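# Arrange all flowers stem-down in the vase

## Task

Place every flower in the vase with its stem pointing down. The vase must end up upright, and no stem may be visibly bent or deformed. Finish by opening the grippers and pulling the arms away from the vase and flowers.

## Robot and tools

ROBOT. Two arms, left_arm and right_arm, each carrying a two-finger gripper and a wrist camera. Calibrated base positions: left_arm at (-0.050, +0.286, 0) m and right_arm at (-0.022, -0.280, 0) m, each with only a slight yaw. The fingers point along the gripper's own +z axis and spread along its y axis. end_effector_position is the spot between the pads, roughly 1 cm back from the fingertips. A camera stand is fixed behind the arms.

FRAMES. Scene frame: origin at table-top height, halfway between the nominal bases. +x runs out over the table, +z points up, and left_arm sits on the +y side. Camera image sides do not match the arm names. Reported positions (metres), quaternions (wxyz), velocities and Hand targets are all in the scene frame. Every offset you command is expressed along the axes of that arm's current Hand target, not the scene axes.

THE 14-NUMBER ROW. All motion commands use rows of 14 numbers, each between -1 and 1. Numbers 1-7 are for left_arm: dx, dy, dz, rx, ry, rz, opening. Numbers 8-14 are the same seven for right_arm. A row always carries both arms, even if one stays still. dx, dy, dz are position offsets, where 1.0 equals 0.6 m. rx, ry, rz together form one rotation vector, where 1.0 equals 180 degrees. These six are offsets from the Hand target as it stood when the action or move began, not absolute poses. The opening is absolute: +1 is fully open (0.094 m) and -1 is shut. Sending 0 for an arm's six pose numbers re-requests its current Hand target. The opening you send is always a command, so repeat the current value to leave a gripper unchanged.

execute_actions(actions, cameras). actions is a list of actions. Each action is a table of up to 15 rows, one row per 1/30 s control step, so one action lasts 0.5 s. A table with fewer rows keeps its last row for the remaining steps. Every row in an action counts from the pose at that action's start, so rows do not add up within an action. Successive actions or calls do add up, because each one starts from the then-current Hand target. cameras is a list of names, ["all"], or []. With an empty actions list, you get all images by default plus fuller status. Otherwise you get no images unless you ask. An unknown camera name voids the call.

move(target, speed, blend, opening_speed, grip_force, blocking, cameras). target is one 14-number row or a list of up to 15 rows. Each row counts from the Hand targets at the move's start, not from the previous row. The paths are straight lines, and all arms finish together. The whole move is capped at 10 s. speed is the top path speed in m/s, between 0.002 and 2.9, default 0.25. You may give one value overall or one per target. Rotation rate is limited to twice that value in rad/s. blend is a corner radius in metres for passing through intermediate targets; 0 means stop at each one. opening_speed is the finger rate in units per second on the -1..+1 scale, at least 0.2. Use it to close gently. grip_force is the per-pad force limit in newtons, 10 to 50. Give one value or one per arm; it stays set until changed. Lower forces close slowly. blocking=false returns after about 0.5 s while the motion continues. Moves do not avoid obstacles or the other arm. The gripper lags behind its path and can overshoot, more at higher speed and near full reach. Do not route a path close to an arm's own base; go around it. The result ends with a move: line. done means the arm is within 10 mm and 2 degrees of its target. The line can also read off_target, moving, held (a safety check withheld a step) or fault. limits=paced means a commanded pose was clipped; limits=held means steps were withheld.

wait(seconds, cameras): 0 to 10 s, with commands held. stop(cameras): brakes a running move. zoom_image(camera, region): camera is one of cam_high, cam_low, cam_left_wrist, cam_right_wrist. region is [x0, y0, x1, y1] in pixels of the latest full image, at most 504 by 504. read_manual(section): licence texts only. finished_scene(scene): ends the scene irreversibly; make no further calls in that reply.

RESULTS. Hand target is your last commanded pose after clipping, and the next offsets count from it. The gripper often rests short of it because of friction or sag. Waiting does not close that gap; any new command, even all zeros, re-requests the pose. Tool commands lists the present opening commands. grip_measured is the measured opening on the -1..1 scale and reads a little wide when empty. grip_effort_nm is gripper motor effort; negative means closing. It is not the pad force. Joint positions end with the finger opening in metres. Joint torques are noisy and offset. Joint velocities marked "within noise" mean the arm is still. Step readings list intermediate end_effector_position values for execute_actions calls. Images are 896x504.

CAUTIONS. Each control step clips orientation to within 40 degrees of the current orientation. Check position and tilt after every move and correct any drift. To stop pressing on something, command the target back behind the gripper. Flowers are delicate, so close slowly with opening_speed and a lower grip_force. Grip near the stem, not the bloom, and lower stems straight in without bending them. Do not knock over the vase. Release only when the part is at rest, and never let anything fall or leave the table. Avoid fast contact, hard pushes, and any touch between the two arms or grippers. Do not press an arm's camera cable against anything. Motors heat up when holding loads, when stretched out, or when straining toward an unreachable pose. MOTOR HOT appears at 75 °C. At 90 °C the arm folds and stops working, and at 100 °C it goes limp. Keep holds and stretched poses short.

Each tool is called after "Call:" as name(argument=value, ...) on one line, values as JSON.

## Session

Call:
execute_actions(actions=[])

Scene clock: 0.00 s.
left_arm: end_effector_position=(+0.3391, +0.2789, +0.0650) grip_measured=+1.000 grip_effort_nm=n/a end_effector_quat_wxyz=(+0.533, +0.001, +0.844, +0.060) | right_arm: end_effector_position=(+0.3622, -0.3184, +0.0835) grip_measured=+1.000 grip_effort_nm=n/a end_effector_quat_wxyz=(+0.567, +0.099, +0.809, -0.121)
Joint positions: left_arm=[-0.059 1.579 0.38 0.751 -0.195 0.021 0.094] | right_arm=[0.038 1.579 0.347 0.872 0.376 0.048 0.094]
Joint velocities: within noise
Joint torques (N m): no reading
Motor temperatures (°C): left_arm=[35 45 44 46 34 32 32] | right_arm=[33 40 39 44 33 34 33]
Heat: left arm: 46 °C; right arm: 44 °C.
Hand target: left_arm +0.3419, +0.2786, +0.0705; +0.539, +0.000, +0.840, +0.060 | right_arm +0.3655, -0.3182, +0.0910; +0.576, +0.101, +0.802, -0.120
Tool commands: left_gripper/opening=+1.0 right_gripper/opening=+1.0

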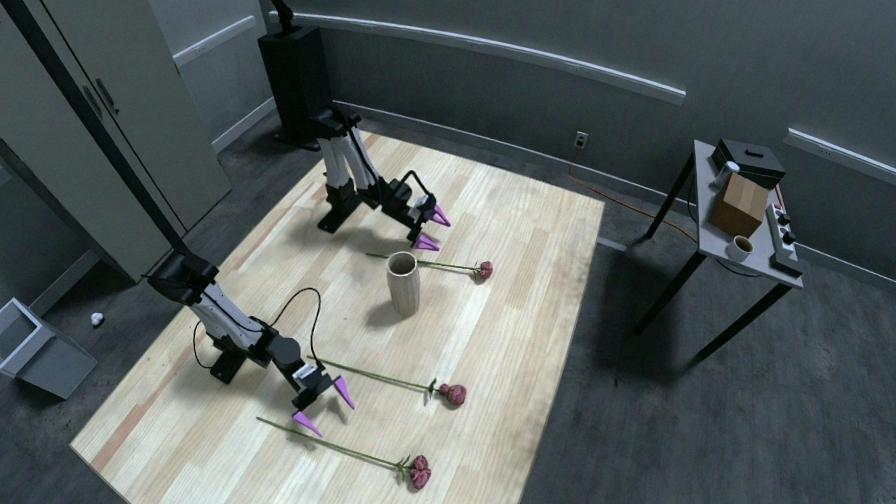

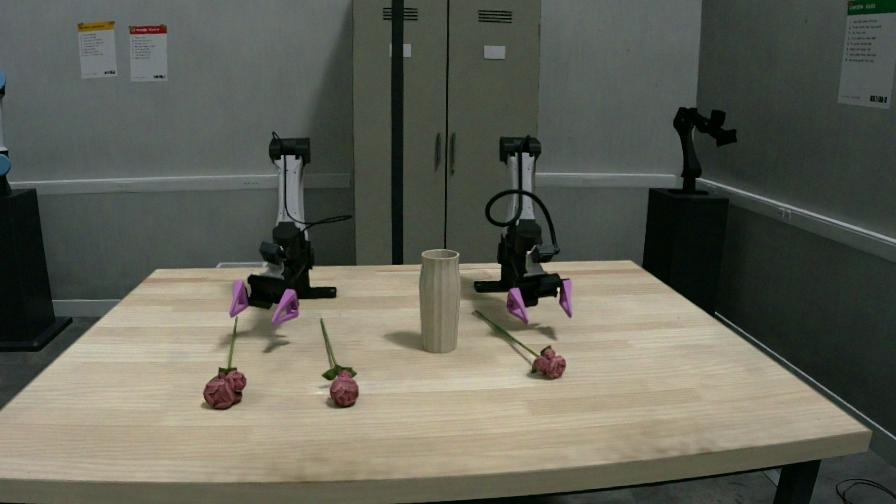

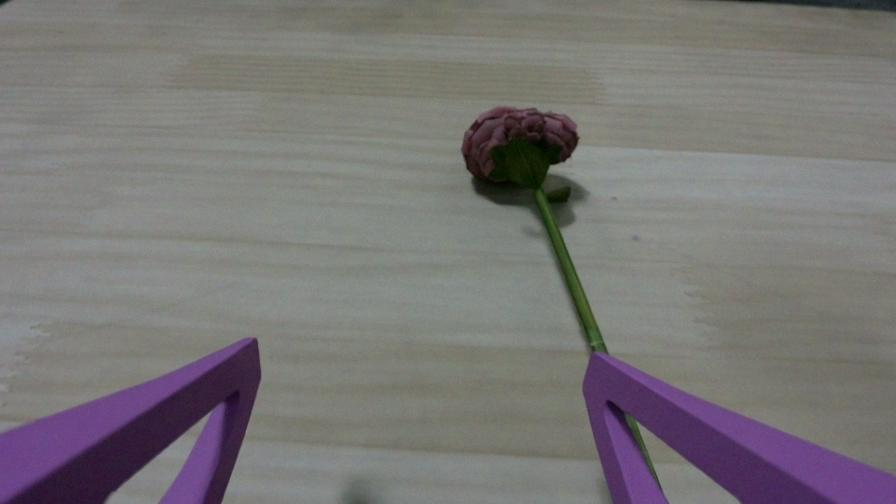

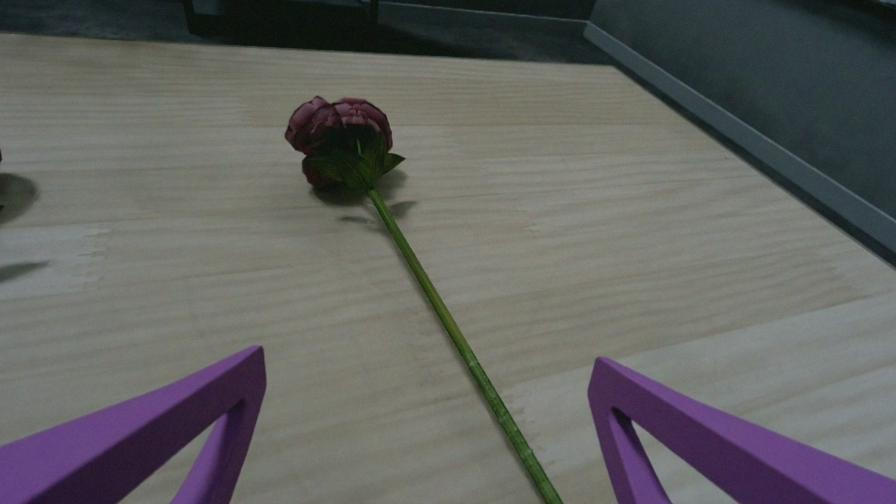

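Call:
zoom_image(camera="cam_high", region=[340, 170, 564, 296])

Call:
zoom_image(camera="cam_high", region=[240, 330, 520, 490])

Call:
zoom_image(camera="cam_low", region=[400, 240, 600, 390])

Call:
zoom_image(camera="cam_low", region=[190, 280, 390, 430])

Scaled by 2.250 from the camera's 896x504 image, which has a finer 1280x720 frame.

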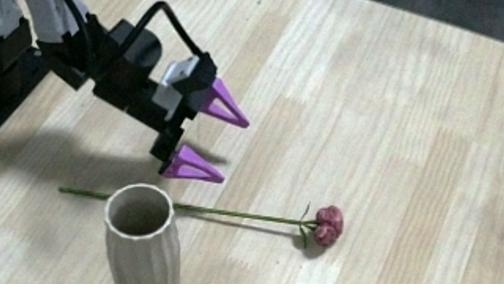

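Scaled by 1.800 from the camera's 896x504 image, which has a finer 1280x720 frame.

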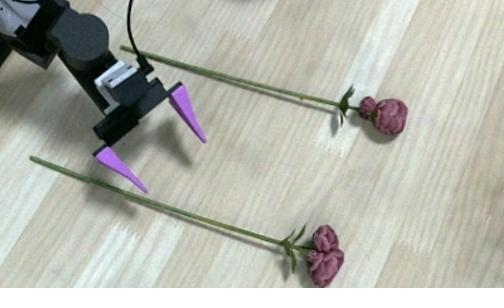

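Scaled by 2.520 from the camera's 896x504 image, which has a finer 1280x720 frame.

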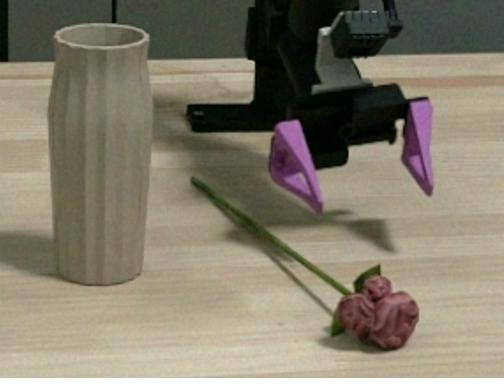

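Scaled by 2.520 from the camera's 896x504 image, which has a finer 1280x720 frame.

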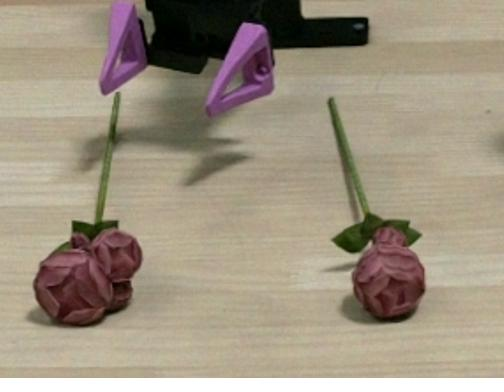

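Call:
move(target=[-0.1287,-0.0995,0.0587,0.0006,0.3654,-0.0617,0.0,-0.0723,-0.0390,0.0755,-0.1222,0.3847,-0.1250,0.0], speed=0.4, cameras=["all"])

Scene clock: 52.20 s.
left_arm: end_effector_position=(+0.4069, +0.2165, +0.1181) grip_measured=+0.002 grip_effort_nm=-0.11 end_effector_quat_wxyz=(+0.018, -0.098, +0.995, +0.000) | right_arm: end_effector_position=(+0.4094, -0.3534, +0.1190) grip_measured=+0.002 grip_effort_nm=-0.10 end_effector_quat_wxyz=(-0.002, -0.099, +0.995, -0.003)
Joint positions: left_arm=[-0.108 2.378 2.418 -1.575 -0.009 -0.351 0.047] | right_arm=[-0.195 2.279 2.251 -1.544 0.006 -0.365 0.047]
Joint velocities: left_arm=[within noise] | right_arm=[0.017 -0.022 0.022 -0.007 -0.037 -0.154 0]
Joint torques (N m): left_arm=[0.95 -10.03 8.43 0.27 0.13 -0.15] | right_arm=[-0.53 -8.84 11.07 0.31 -0.16 -0.12]
Motor temperatures (°C): left_arm=[35 48 47 51 34 32 31] | right_arm=[33 43 42 48 33 34 32]
Heat: left arm: 51 °C; right arm: 48 °C.
Hand target: left_arm +0.4099, +0.2177, +0.1200; +0.001, -0.108, +0.994, +0.000 | right_arm +0.4129, -0.3555, +0.1199; +0.000, -0.102, +0.995, +0.000
Off the commanded pose: left_arm 0.004 m, 2 deg | right_arm 0.004 m, 1 deg.
joint sent to its limit (left arm) — joint 4 (wrist pitch), lower limit. The joint targets still meet the commanded pose.
move: done
camera_calibration:
cam_left_wrist: T_world_to_cam=[[0.279376, -0.957939, 0.0655916, 0.0802659], [-0.895535, -0.235316, 0.377682, 0.407063], [-0.346362, -0.164255, -0.923609, 0.404874], [0, 0, 0, 1]] pos_world=[0.482347, 0.239181, 0.21494]
cam_right_wrist: T_world_to_cam=[[0.254356, -0.966552, 0.0328616, -0.449627], [-0.877872, -0.216496, 0.427165, 0.264546], [-0.405763, -0.1375, -0.903576, 0.343297], [0, 0, 0, 1]] pos_world=[0.4859, -0.330111, 0.211966]

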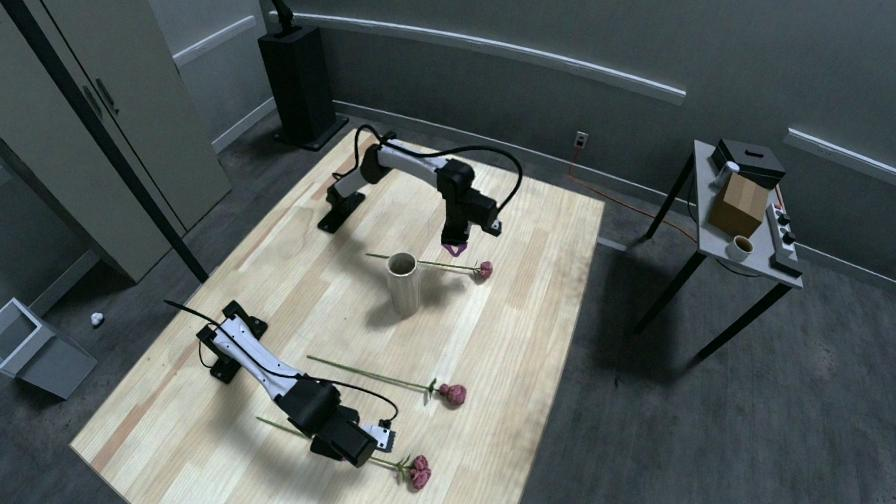

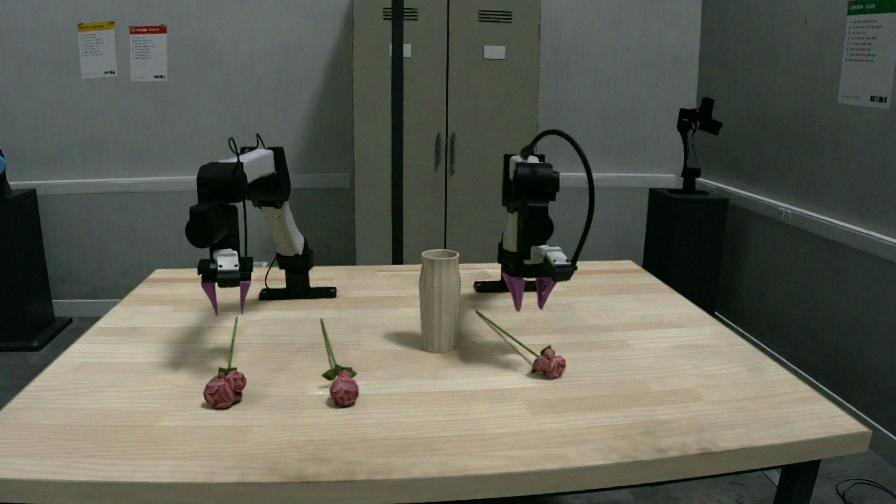

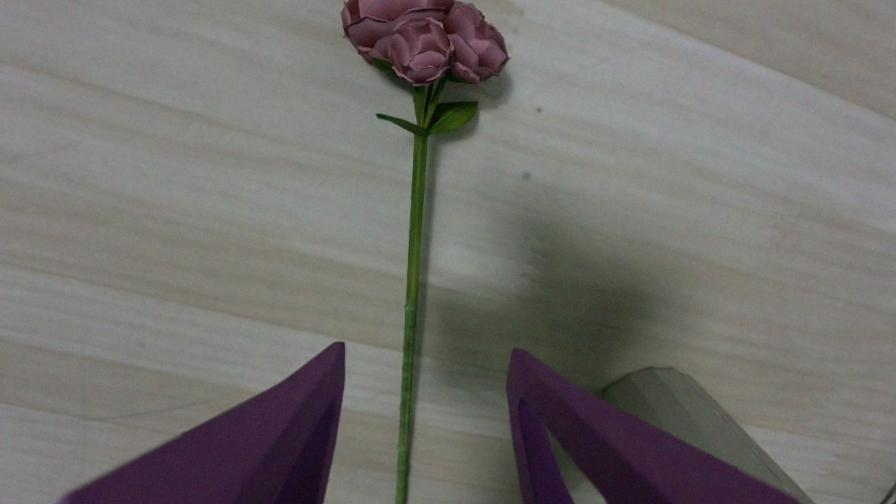

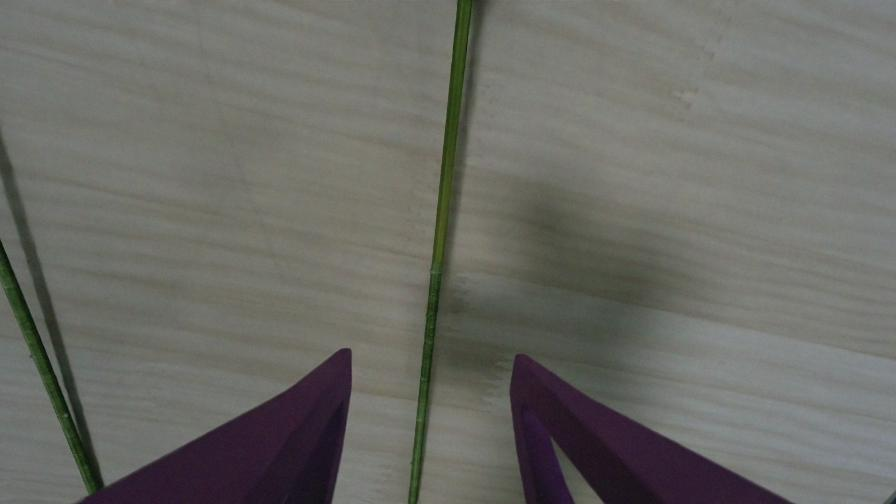

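Call:
move(target=[-0.0018,0.0081,0.15,0,0,0,0.0,0,0,0.15,0,0,0,0.0], speed=0.25, cameras=["all"])

Call:
zoom_image(camera="cam_low", region=[190, 260, 314, 420])

Call:
zoom_image(camera="cam_low", region=[450, 250, 600, 400])

Scene clock: 64.90 s.
left_arm: end_effector_position=(+0.4082, +0.2209, +0.0327) grip_measured=+0.002 grip_effort_nm=-0.11 end_effector_quat_wxyz=(+0.000, -0.103, +0.995, +0.004) | right_arm: end_effector_position=(+0.4137, -0.3541, +0.0342) grip_measured=+0.002 grip_effort_nm=-0.10 end_effector_quat_wxyz=(+0.000, -0.099, +0.995, -0.003)
Joint positions: left_arm=[-0.098 2.382 2.084 -1.275 -0.008 -0.351 0.047] | right_arm=[-0.195 2.279 1.912 -1.203 0.006 -0.365 0.047]
Joint torques (N m): left_arm=[0.87 -10.92 6.01 0.48 0.11 -0.1] | right_arm=[-0.53 -10.32 6.3 0.56 -0.15 -0.12]
Heat: left arm: 50 °C; right arm: 46 °C.
Hand target: left_arm +0.4101, +0.2227, +0.0301; +0.001, -0.108, +0.994, +0.000 | right_arm +0.4129, -0.3554, +0.0300; +0.000, -0.102, +0.995, +0.000
Off the commanded pose: left_arm 0.004 m, 1 deg | right_arm 0.005 m, 1 deg.
move: done
camera_calibration:
cam_left_wrist: T_world_to_cam=[[0.291417, -0.955273, 0.0502947, 0.0846884], [-0.87796, -0.246216, 0.410565, 0.435582], [-0.379818, -0.163802, -0.910443, 0.340273], [0, 0, 0, 1]] pos_world=[0.486986, 0.243885, 0.126705]
cam_right_wrist: T_world_to_cam=[[0.254254, -0.966537, 0.0340663, -0.44864], [-0.879182, -0.21631, 0.424558, 0.305084], [-0.402982, -0.137896, -0.90476, 0.267033], [0, 0, 0, 1]] pos_world=[0.489902, -0.330812, 0.127359]

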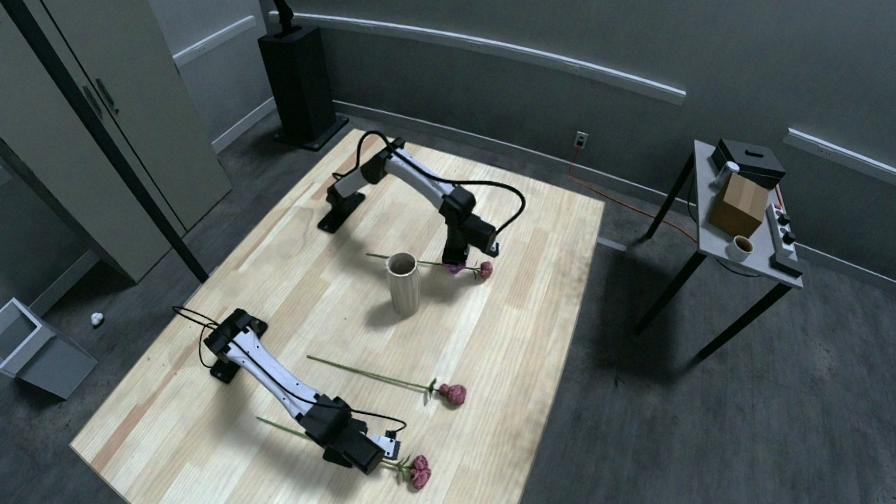

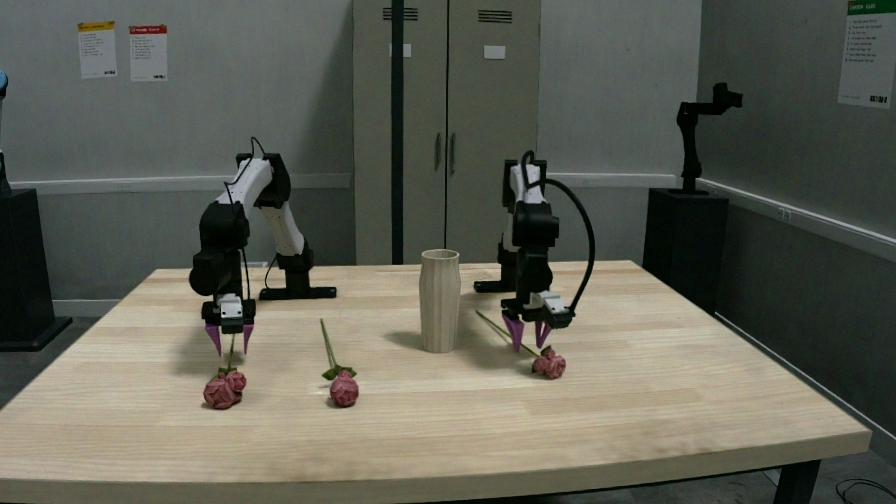

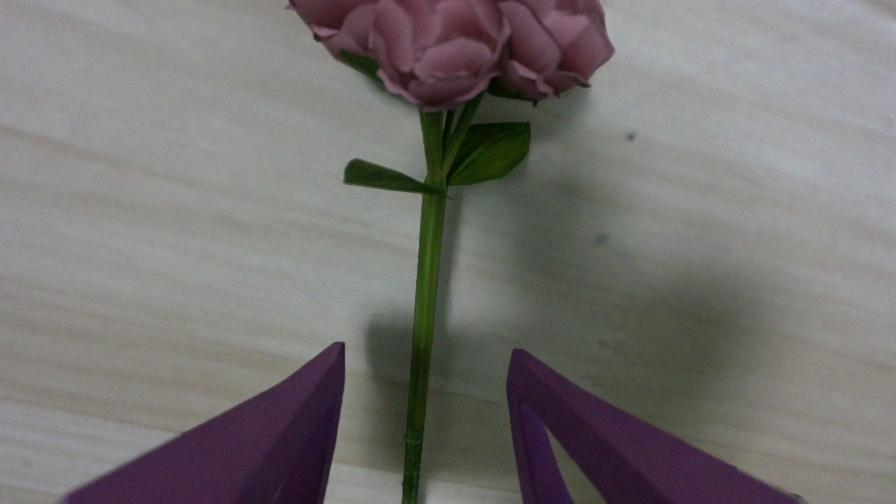

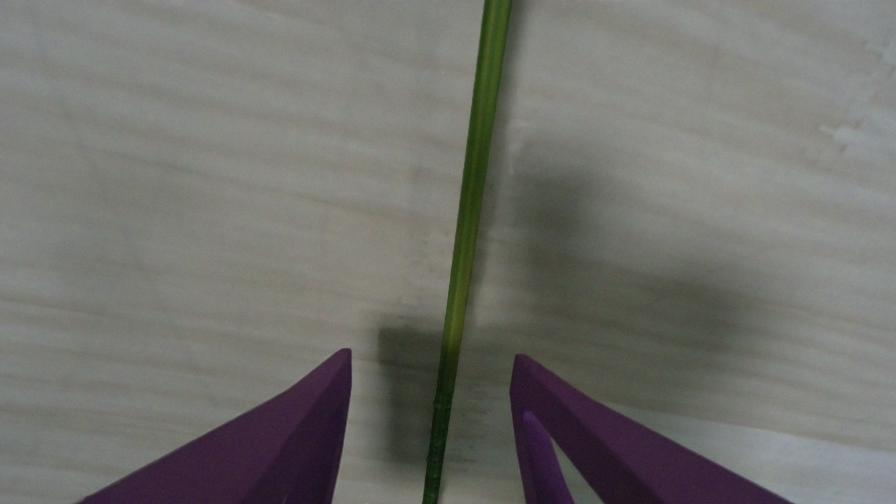

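Scaled by 3.150 from the camera's 896x504 image, which has a finer 1280x720 frame.

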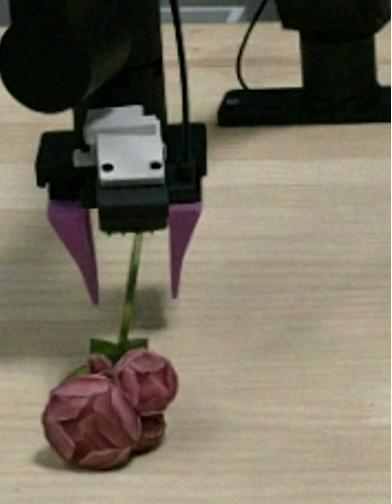

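Scaled by 3.360 from the camera's 896x504 image, which has a finer 1280x720 frame.

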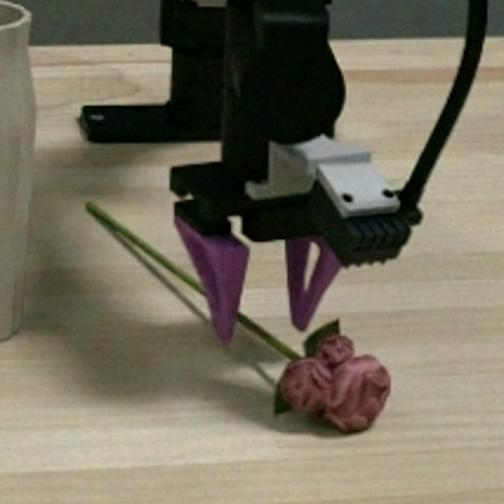

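Call:
move(target=[[0.0,0.0,0.0185,0,0,0,-0.3,0,0,0.025,0,0,0,-0.3],[0.0,0.0,0.0185,0,0,0,-1,0,0,0.025,0,0,0,-1]], speed=0.15, grip_force=25, cameras=["all"])

Scene clock: 74.97 s.
left_arm: end_effector_position=(+0.4092, +0.2207, +0.0242) grip_measured=-0.905 grip_effort_nm=-0.53 end_effector_quat_wxyz=(+0.003, -0.103, +0.995, +0.003) | right_arm: end_effector_position=(+0.4149, -0.3543, +0.0236) grip_measured=-0.884 grip_effort_nm=-0.57 end_effector_quat_wxyz=(+0.005, -0.099, +0.995, -0.005)
Joint positions: left_arm=[-0.098 2.382 2.05 -1.235 -0.008 -0.351 0.004] | right_arm=[-0.195 2.279 1.869 -1.149 0.006 -0.365 0.005]
Joint torques (N m): left_arm=[1.13 -10.51 6.17 0.44 0.04 -0.08] | right_arm=[-0.53 -9.47 6.34 0.58 -0.16 -0.11]
Heat: left arm: 52 °C; right arm: 46 °C.
Hand target: left_arm +0.4100, +0.2227, +0.0190; +0.001, -0.108, +0.994, +0.000 | right_arm +0.4130, -0.3554, +0.0150; +0.000, -0.102, +0.995, +0.000
Off the commanded pose: left_arm 0.006 m, 1 deg | right_arm 0.009 m, 1 deg.
grip_force (N): 25, 25
move: done
camera_calibration:
cam_left_wrist: T_world_to_cam=[[0.29111, -0.955191, 0.0535248, 0.084688], [-0.880715, -0.245722, 0.404922, 0.441151], [-0.373625, -0.165017, -0.912783, 0.33083], [0, 0, 0, 1]] pos_world=[0.487482, 0.243886, 0.118812]
cam_right_wrist: T_world_to_cam=[[0.253925, -0.966446, 0.0387953, -0.448728], [-0.883894, -0.215574, 0.415041, 0.313069], [-0.392751, -0.13968, -0.908975, 0.253208], [0, 0, 0, 1]] pos_world=[0.49011, -0.330813, 0.117632]

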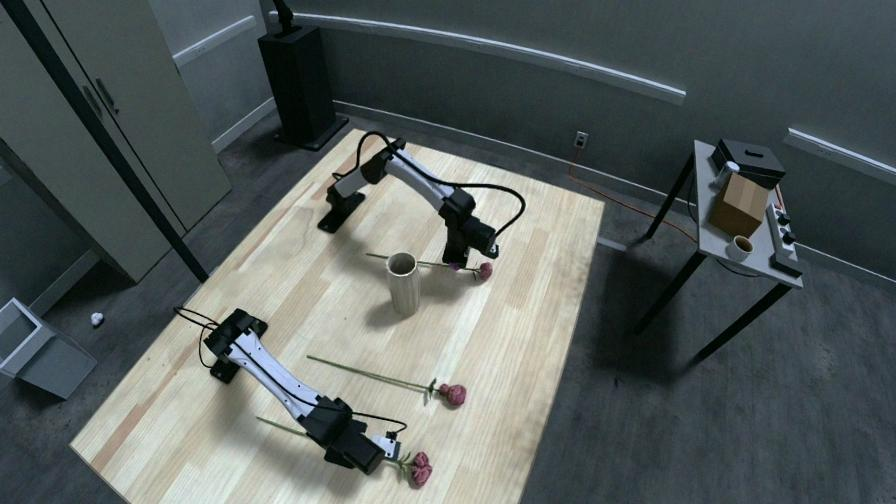

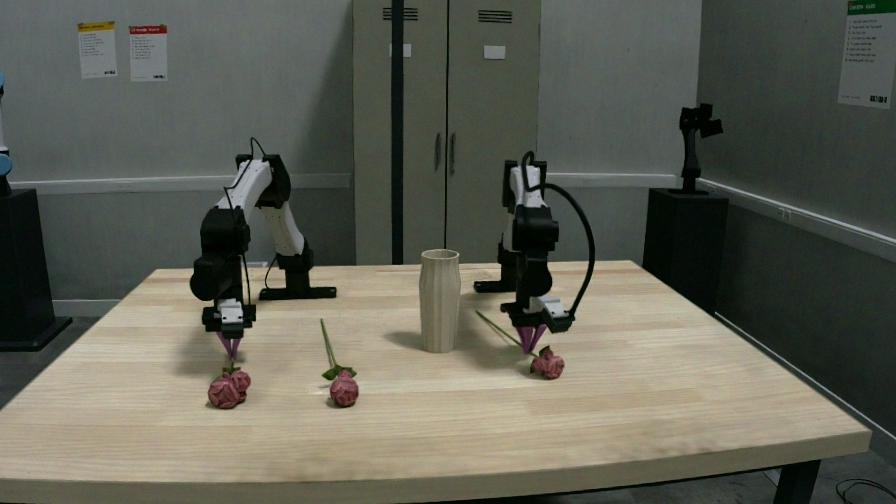

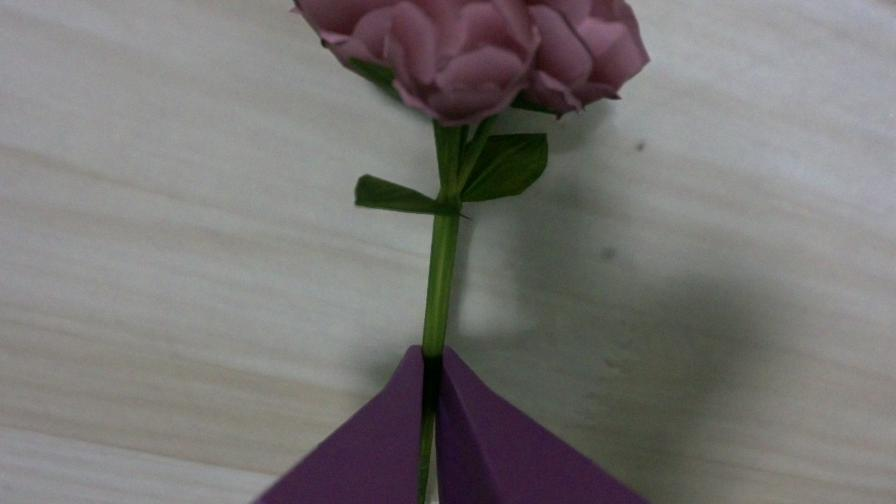

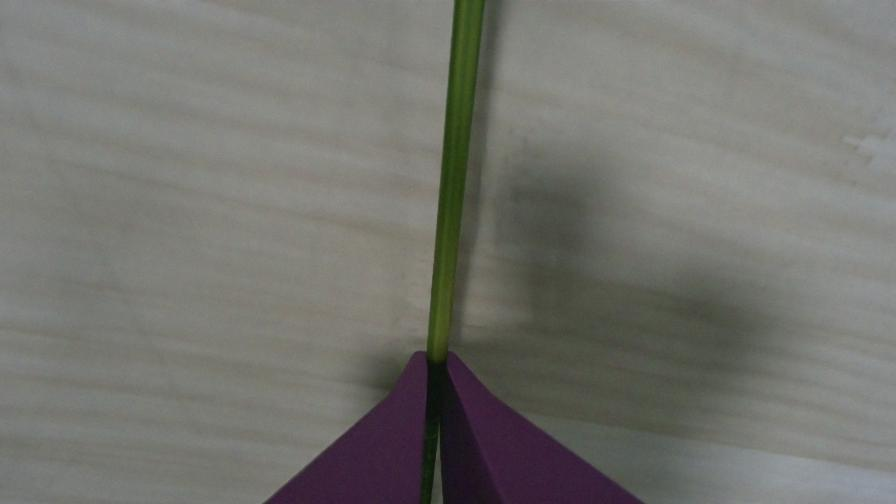

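Call:
move(target=[0.1002,-0.068,-0.8017,0.1886,-0.4739,0.1886,-1,0,0,0,0,0,0,-1], speed=0.3, cameras=["all"])

Scene clock: 93.37 s.
left_arm: end_effector_position=(+0.3599, +0.1676, +0.4837) grip_measured=-0.907 grip_effort_nm=-0.58 end_effector_quat_wxyz=(+0.665, +0.184, +0.698, -0.194) | right_arm: end_effector_position=(+0.4149, -0.3543, +0.0236) grip_measured=-0.885 grip_effort_nm=-0.58 end_effector_quat_wxyz=(+0.005, -0.099, +0.995, -0.005)
Joint positions: left_arm=[-0.064 1.371 1.635 -0.31 0.431 -0.008 0.004] | right_arm=[-0.195 2.279 1.869 -1.149 0.006 -0.365 0.005]
Joint torques (N m): left_arm=[0.92 -4.03 9.29 2.23 0.15 0.05] | right_arm=[-0.53 -9.47 6.34 0.58 -0.16 -0.11]
Motor temperatures (°C): left_arm=[35 54 47 48 34 32 32] | right_arm=[32 49 42 44 33 34 32]
Heat: left arm: 54 °C; right arm: 49 °C.
Hand target: left_arm +0.3592, +0.1697, +0.4999; +0.682, +0.189, +0.681, -0.189 | right_arm +0.4130, -0.3554, +0.0150; +0.000, -0.102, +0.995, +0.000
Off the commanded pose: left_arm 0.016 m, 3 deg | right_arm 0.009 m, 1 deg.
grip_force (N): 25, 25
move: off_target (left_arm)
camera_calibration:
cam_left_wrist: T_world_to_cam=[[-0.557043, -0.822138, 0.117441, 0.275744], [-0.425966, 0.16145, -0.890217, 0.593123], [0.71292, -0.545915, -0.440137, 0.16717], [0, 0, 0, 1]] pos_world=[0.287073, 0.222201, 0.569202]
cam_right_wrist: T_world_to_cam=[[0.253925, -0.966446, 0.0387953, -0.448728], [-0.883894, -0.215574, 0.415041, 0.313069], [-0.392751, -0.13968, -0.908975, 0.253208], [0, 0, 0, 1]] pos_world=[0.49011, -0.330813, 0.117632]

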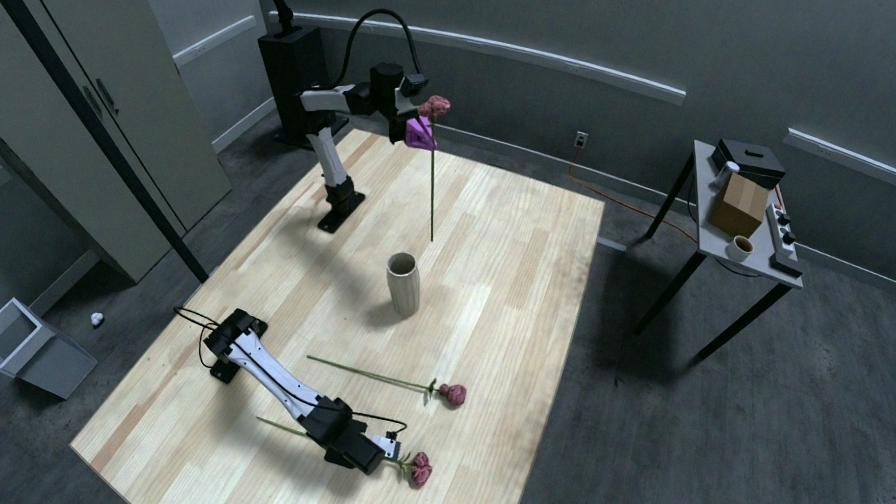

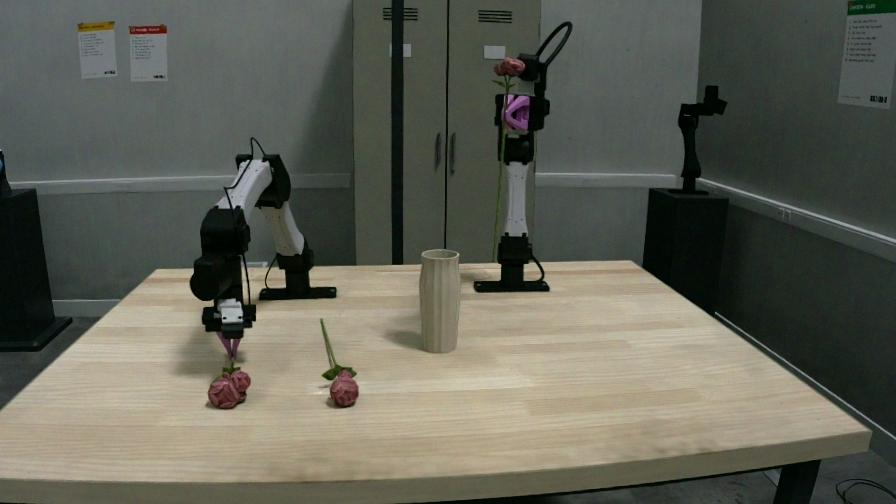

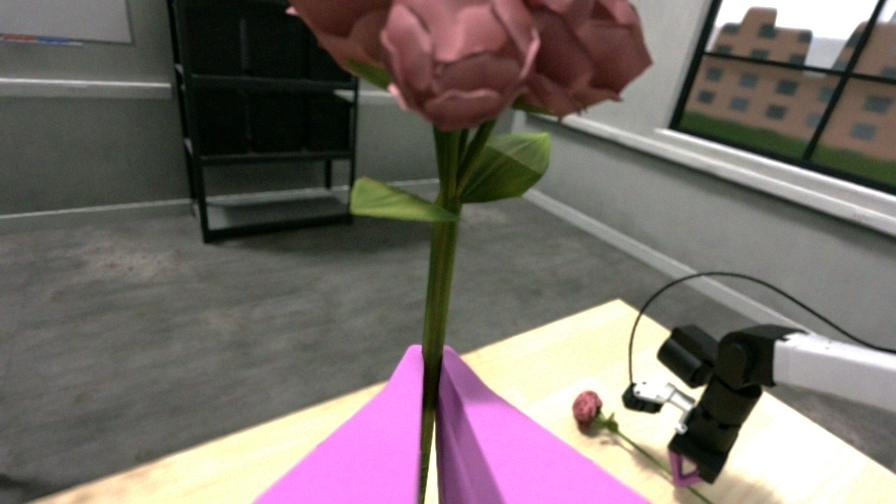

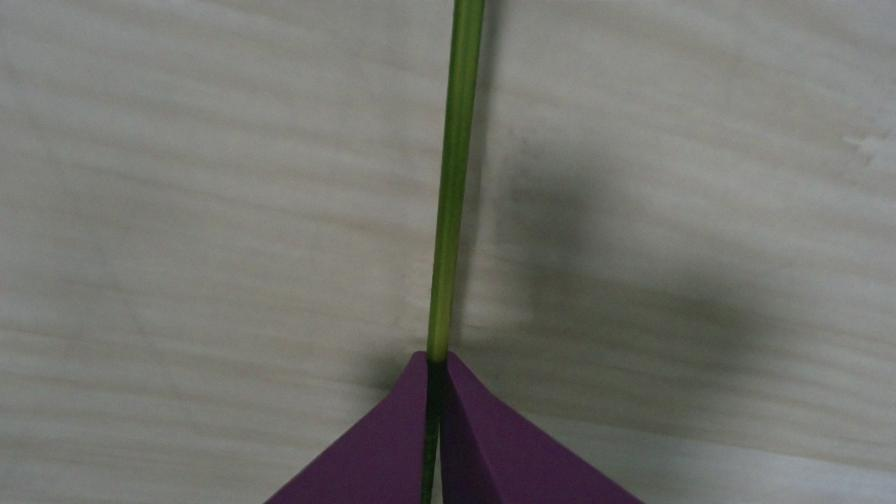

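Call:
move(target=[[-0.0467,0,0,0,0,0,-1,0,0,0,0,0,0,-1],[-0.0467,-0.1708,0.0522,0,0,0,-1,0,0,0,0,0,0,-1]], speed=0.25, blend=[0.02,0], cameras=["all"])

Call:
zoom_image(camera="cam_high", region=[340, 190, 480, 330])

Call:
zoom_image(camera="cam_low", region=[380, 200, 520, 360])

Scene clock: 101.50 s.
left_arm: end_effector_position=(+0.3341, +0.0654, +0.5166) grip_measured=-0.907 grip_effort_nm=-0.58 end_effector_quat_wxyz=(+0.671, +0.192, +0.690, -0.193) | right_arm: end_effector_position=(+0.4149, -0.3543, +0.0236) grip_measured=-0.885 grip_effort_nm=-0.58 end_effector_quat_wxyz=(+0.005, -0.099, +0.995, -0.005)
Joint positions: left_arm=[-0.456 1.457 1.84 -0.409 0.049 -0.008 0.004] | right_arm=[-0.195 2.279 1.869 -1.149 0.006 -0.365 0.005]
Joint torques (N m): left_arm=[-0.51 -4.51 8.95 2.08 -0.07 -0.02] | right_arm=[-0.51 -9.48 6.34 0.57 -0.15 -0.11]
Heat: left arm: 53 °C; right arm: 49 °C.
Hand target: left_arm +0.3334, +0.0659, +0.5278; +0.682, +0.189, +0.681, -0.189 | right_arm +0.4130, -0.3554, +0.0150; +0.000, -0.102, +0.995, +0.000
Off the commanded pose: left_arm 0.011 m, 2 deg | right_arm 0.009 m, 1 deg.
grip_force (N): 25, 25
move: off_target (left_arm); blend cut to 0.0142 m at target 1
camera_calibration:
cam_left_wrist: T_world_to_cam=[[-0.567761, -0.817223, 0.0989636, 0.186282], [-0.404308, 0.172111, -0.898283, 0.62418], [0.717065, -0.550022, -0.428128, 0.136908], [0, 0, 0, 1]] pos_world=[0.259953, 0.120109, 0.60087]
cam_right_wrist: T_world_to_cam=[[0.253925, -0.966446, 0.0387953, -0.448728], [-0.883894, -0.215574, 0.415041, 0.313069], [-0.392751, -0.13968, -0.908975, 0.253208], [0, 0, 0, 1]] pos_world=[0.49011, -0.330813, 0.117632]

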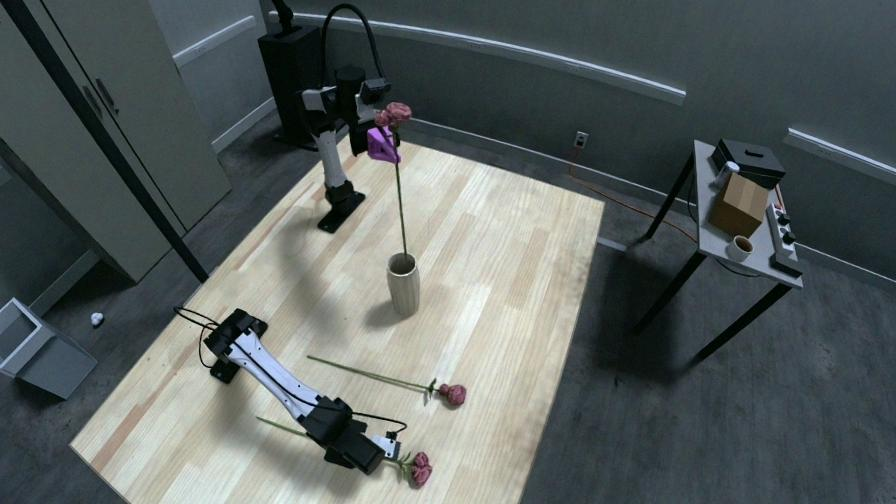

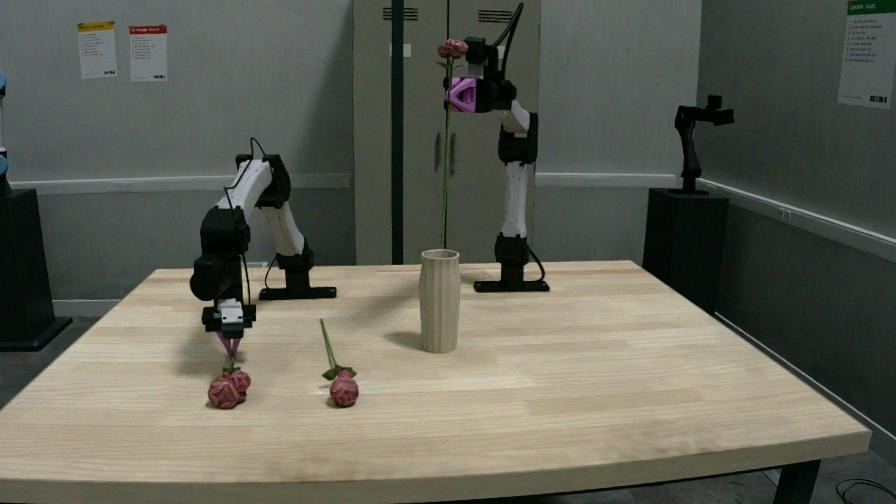

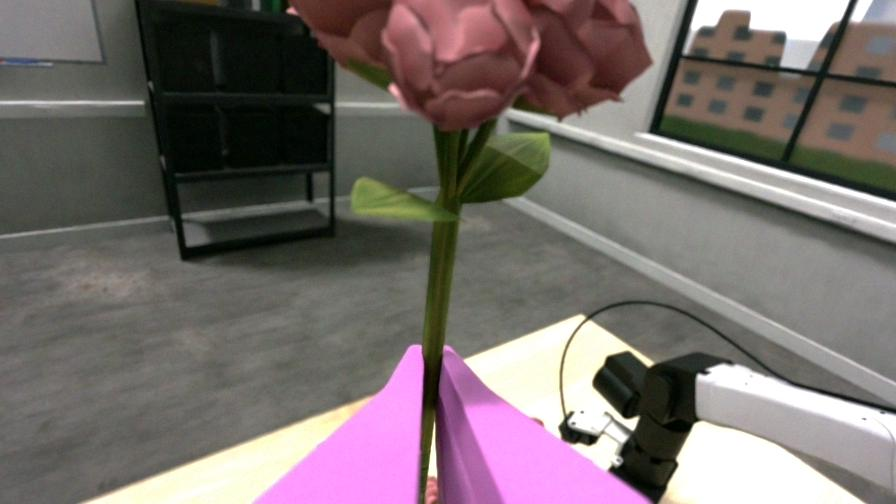

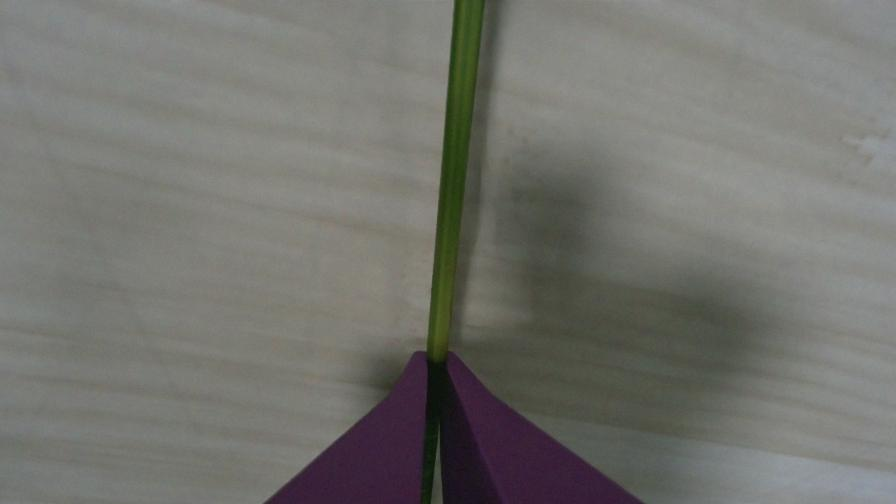

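Scaled by 3.600 from the camera's 896x504 image, which has a finer 1280x720 frame.

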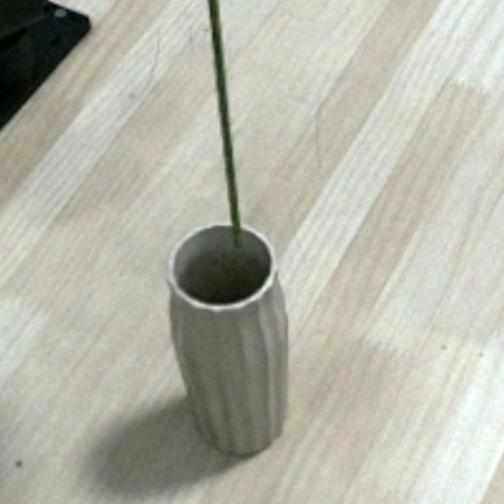

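Scaled by 3.150 from the camera's 896x504 image, which has a finer 1280x720 frame.

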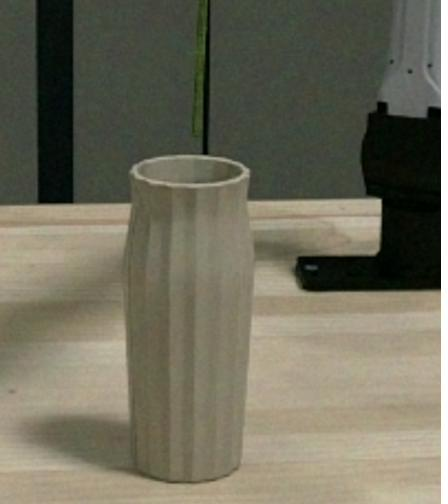

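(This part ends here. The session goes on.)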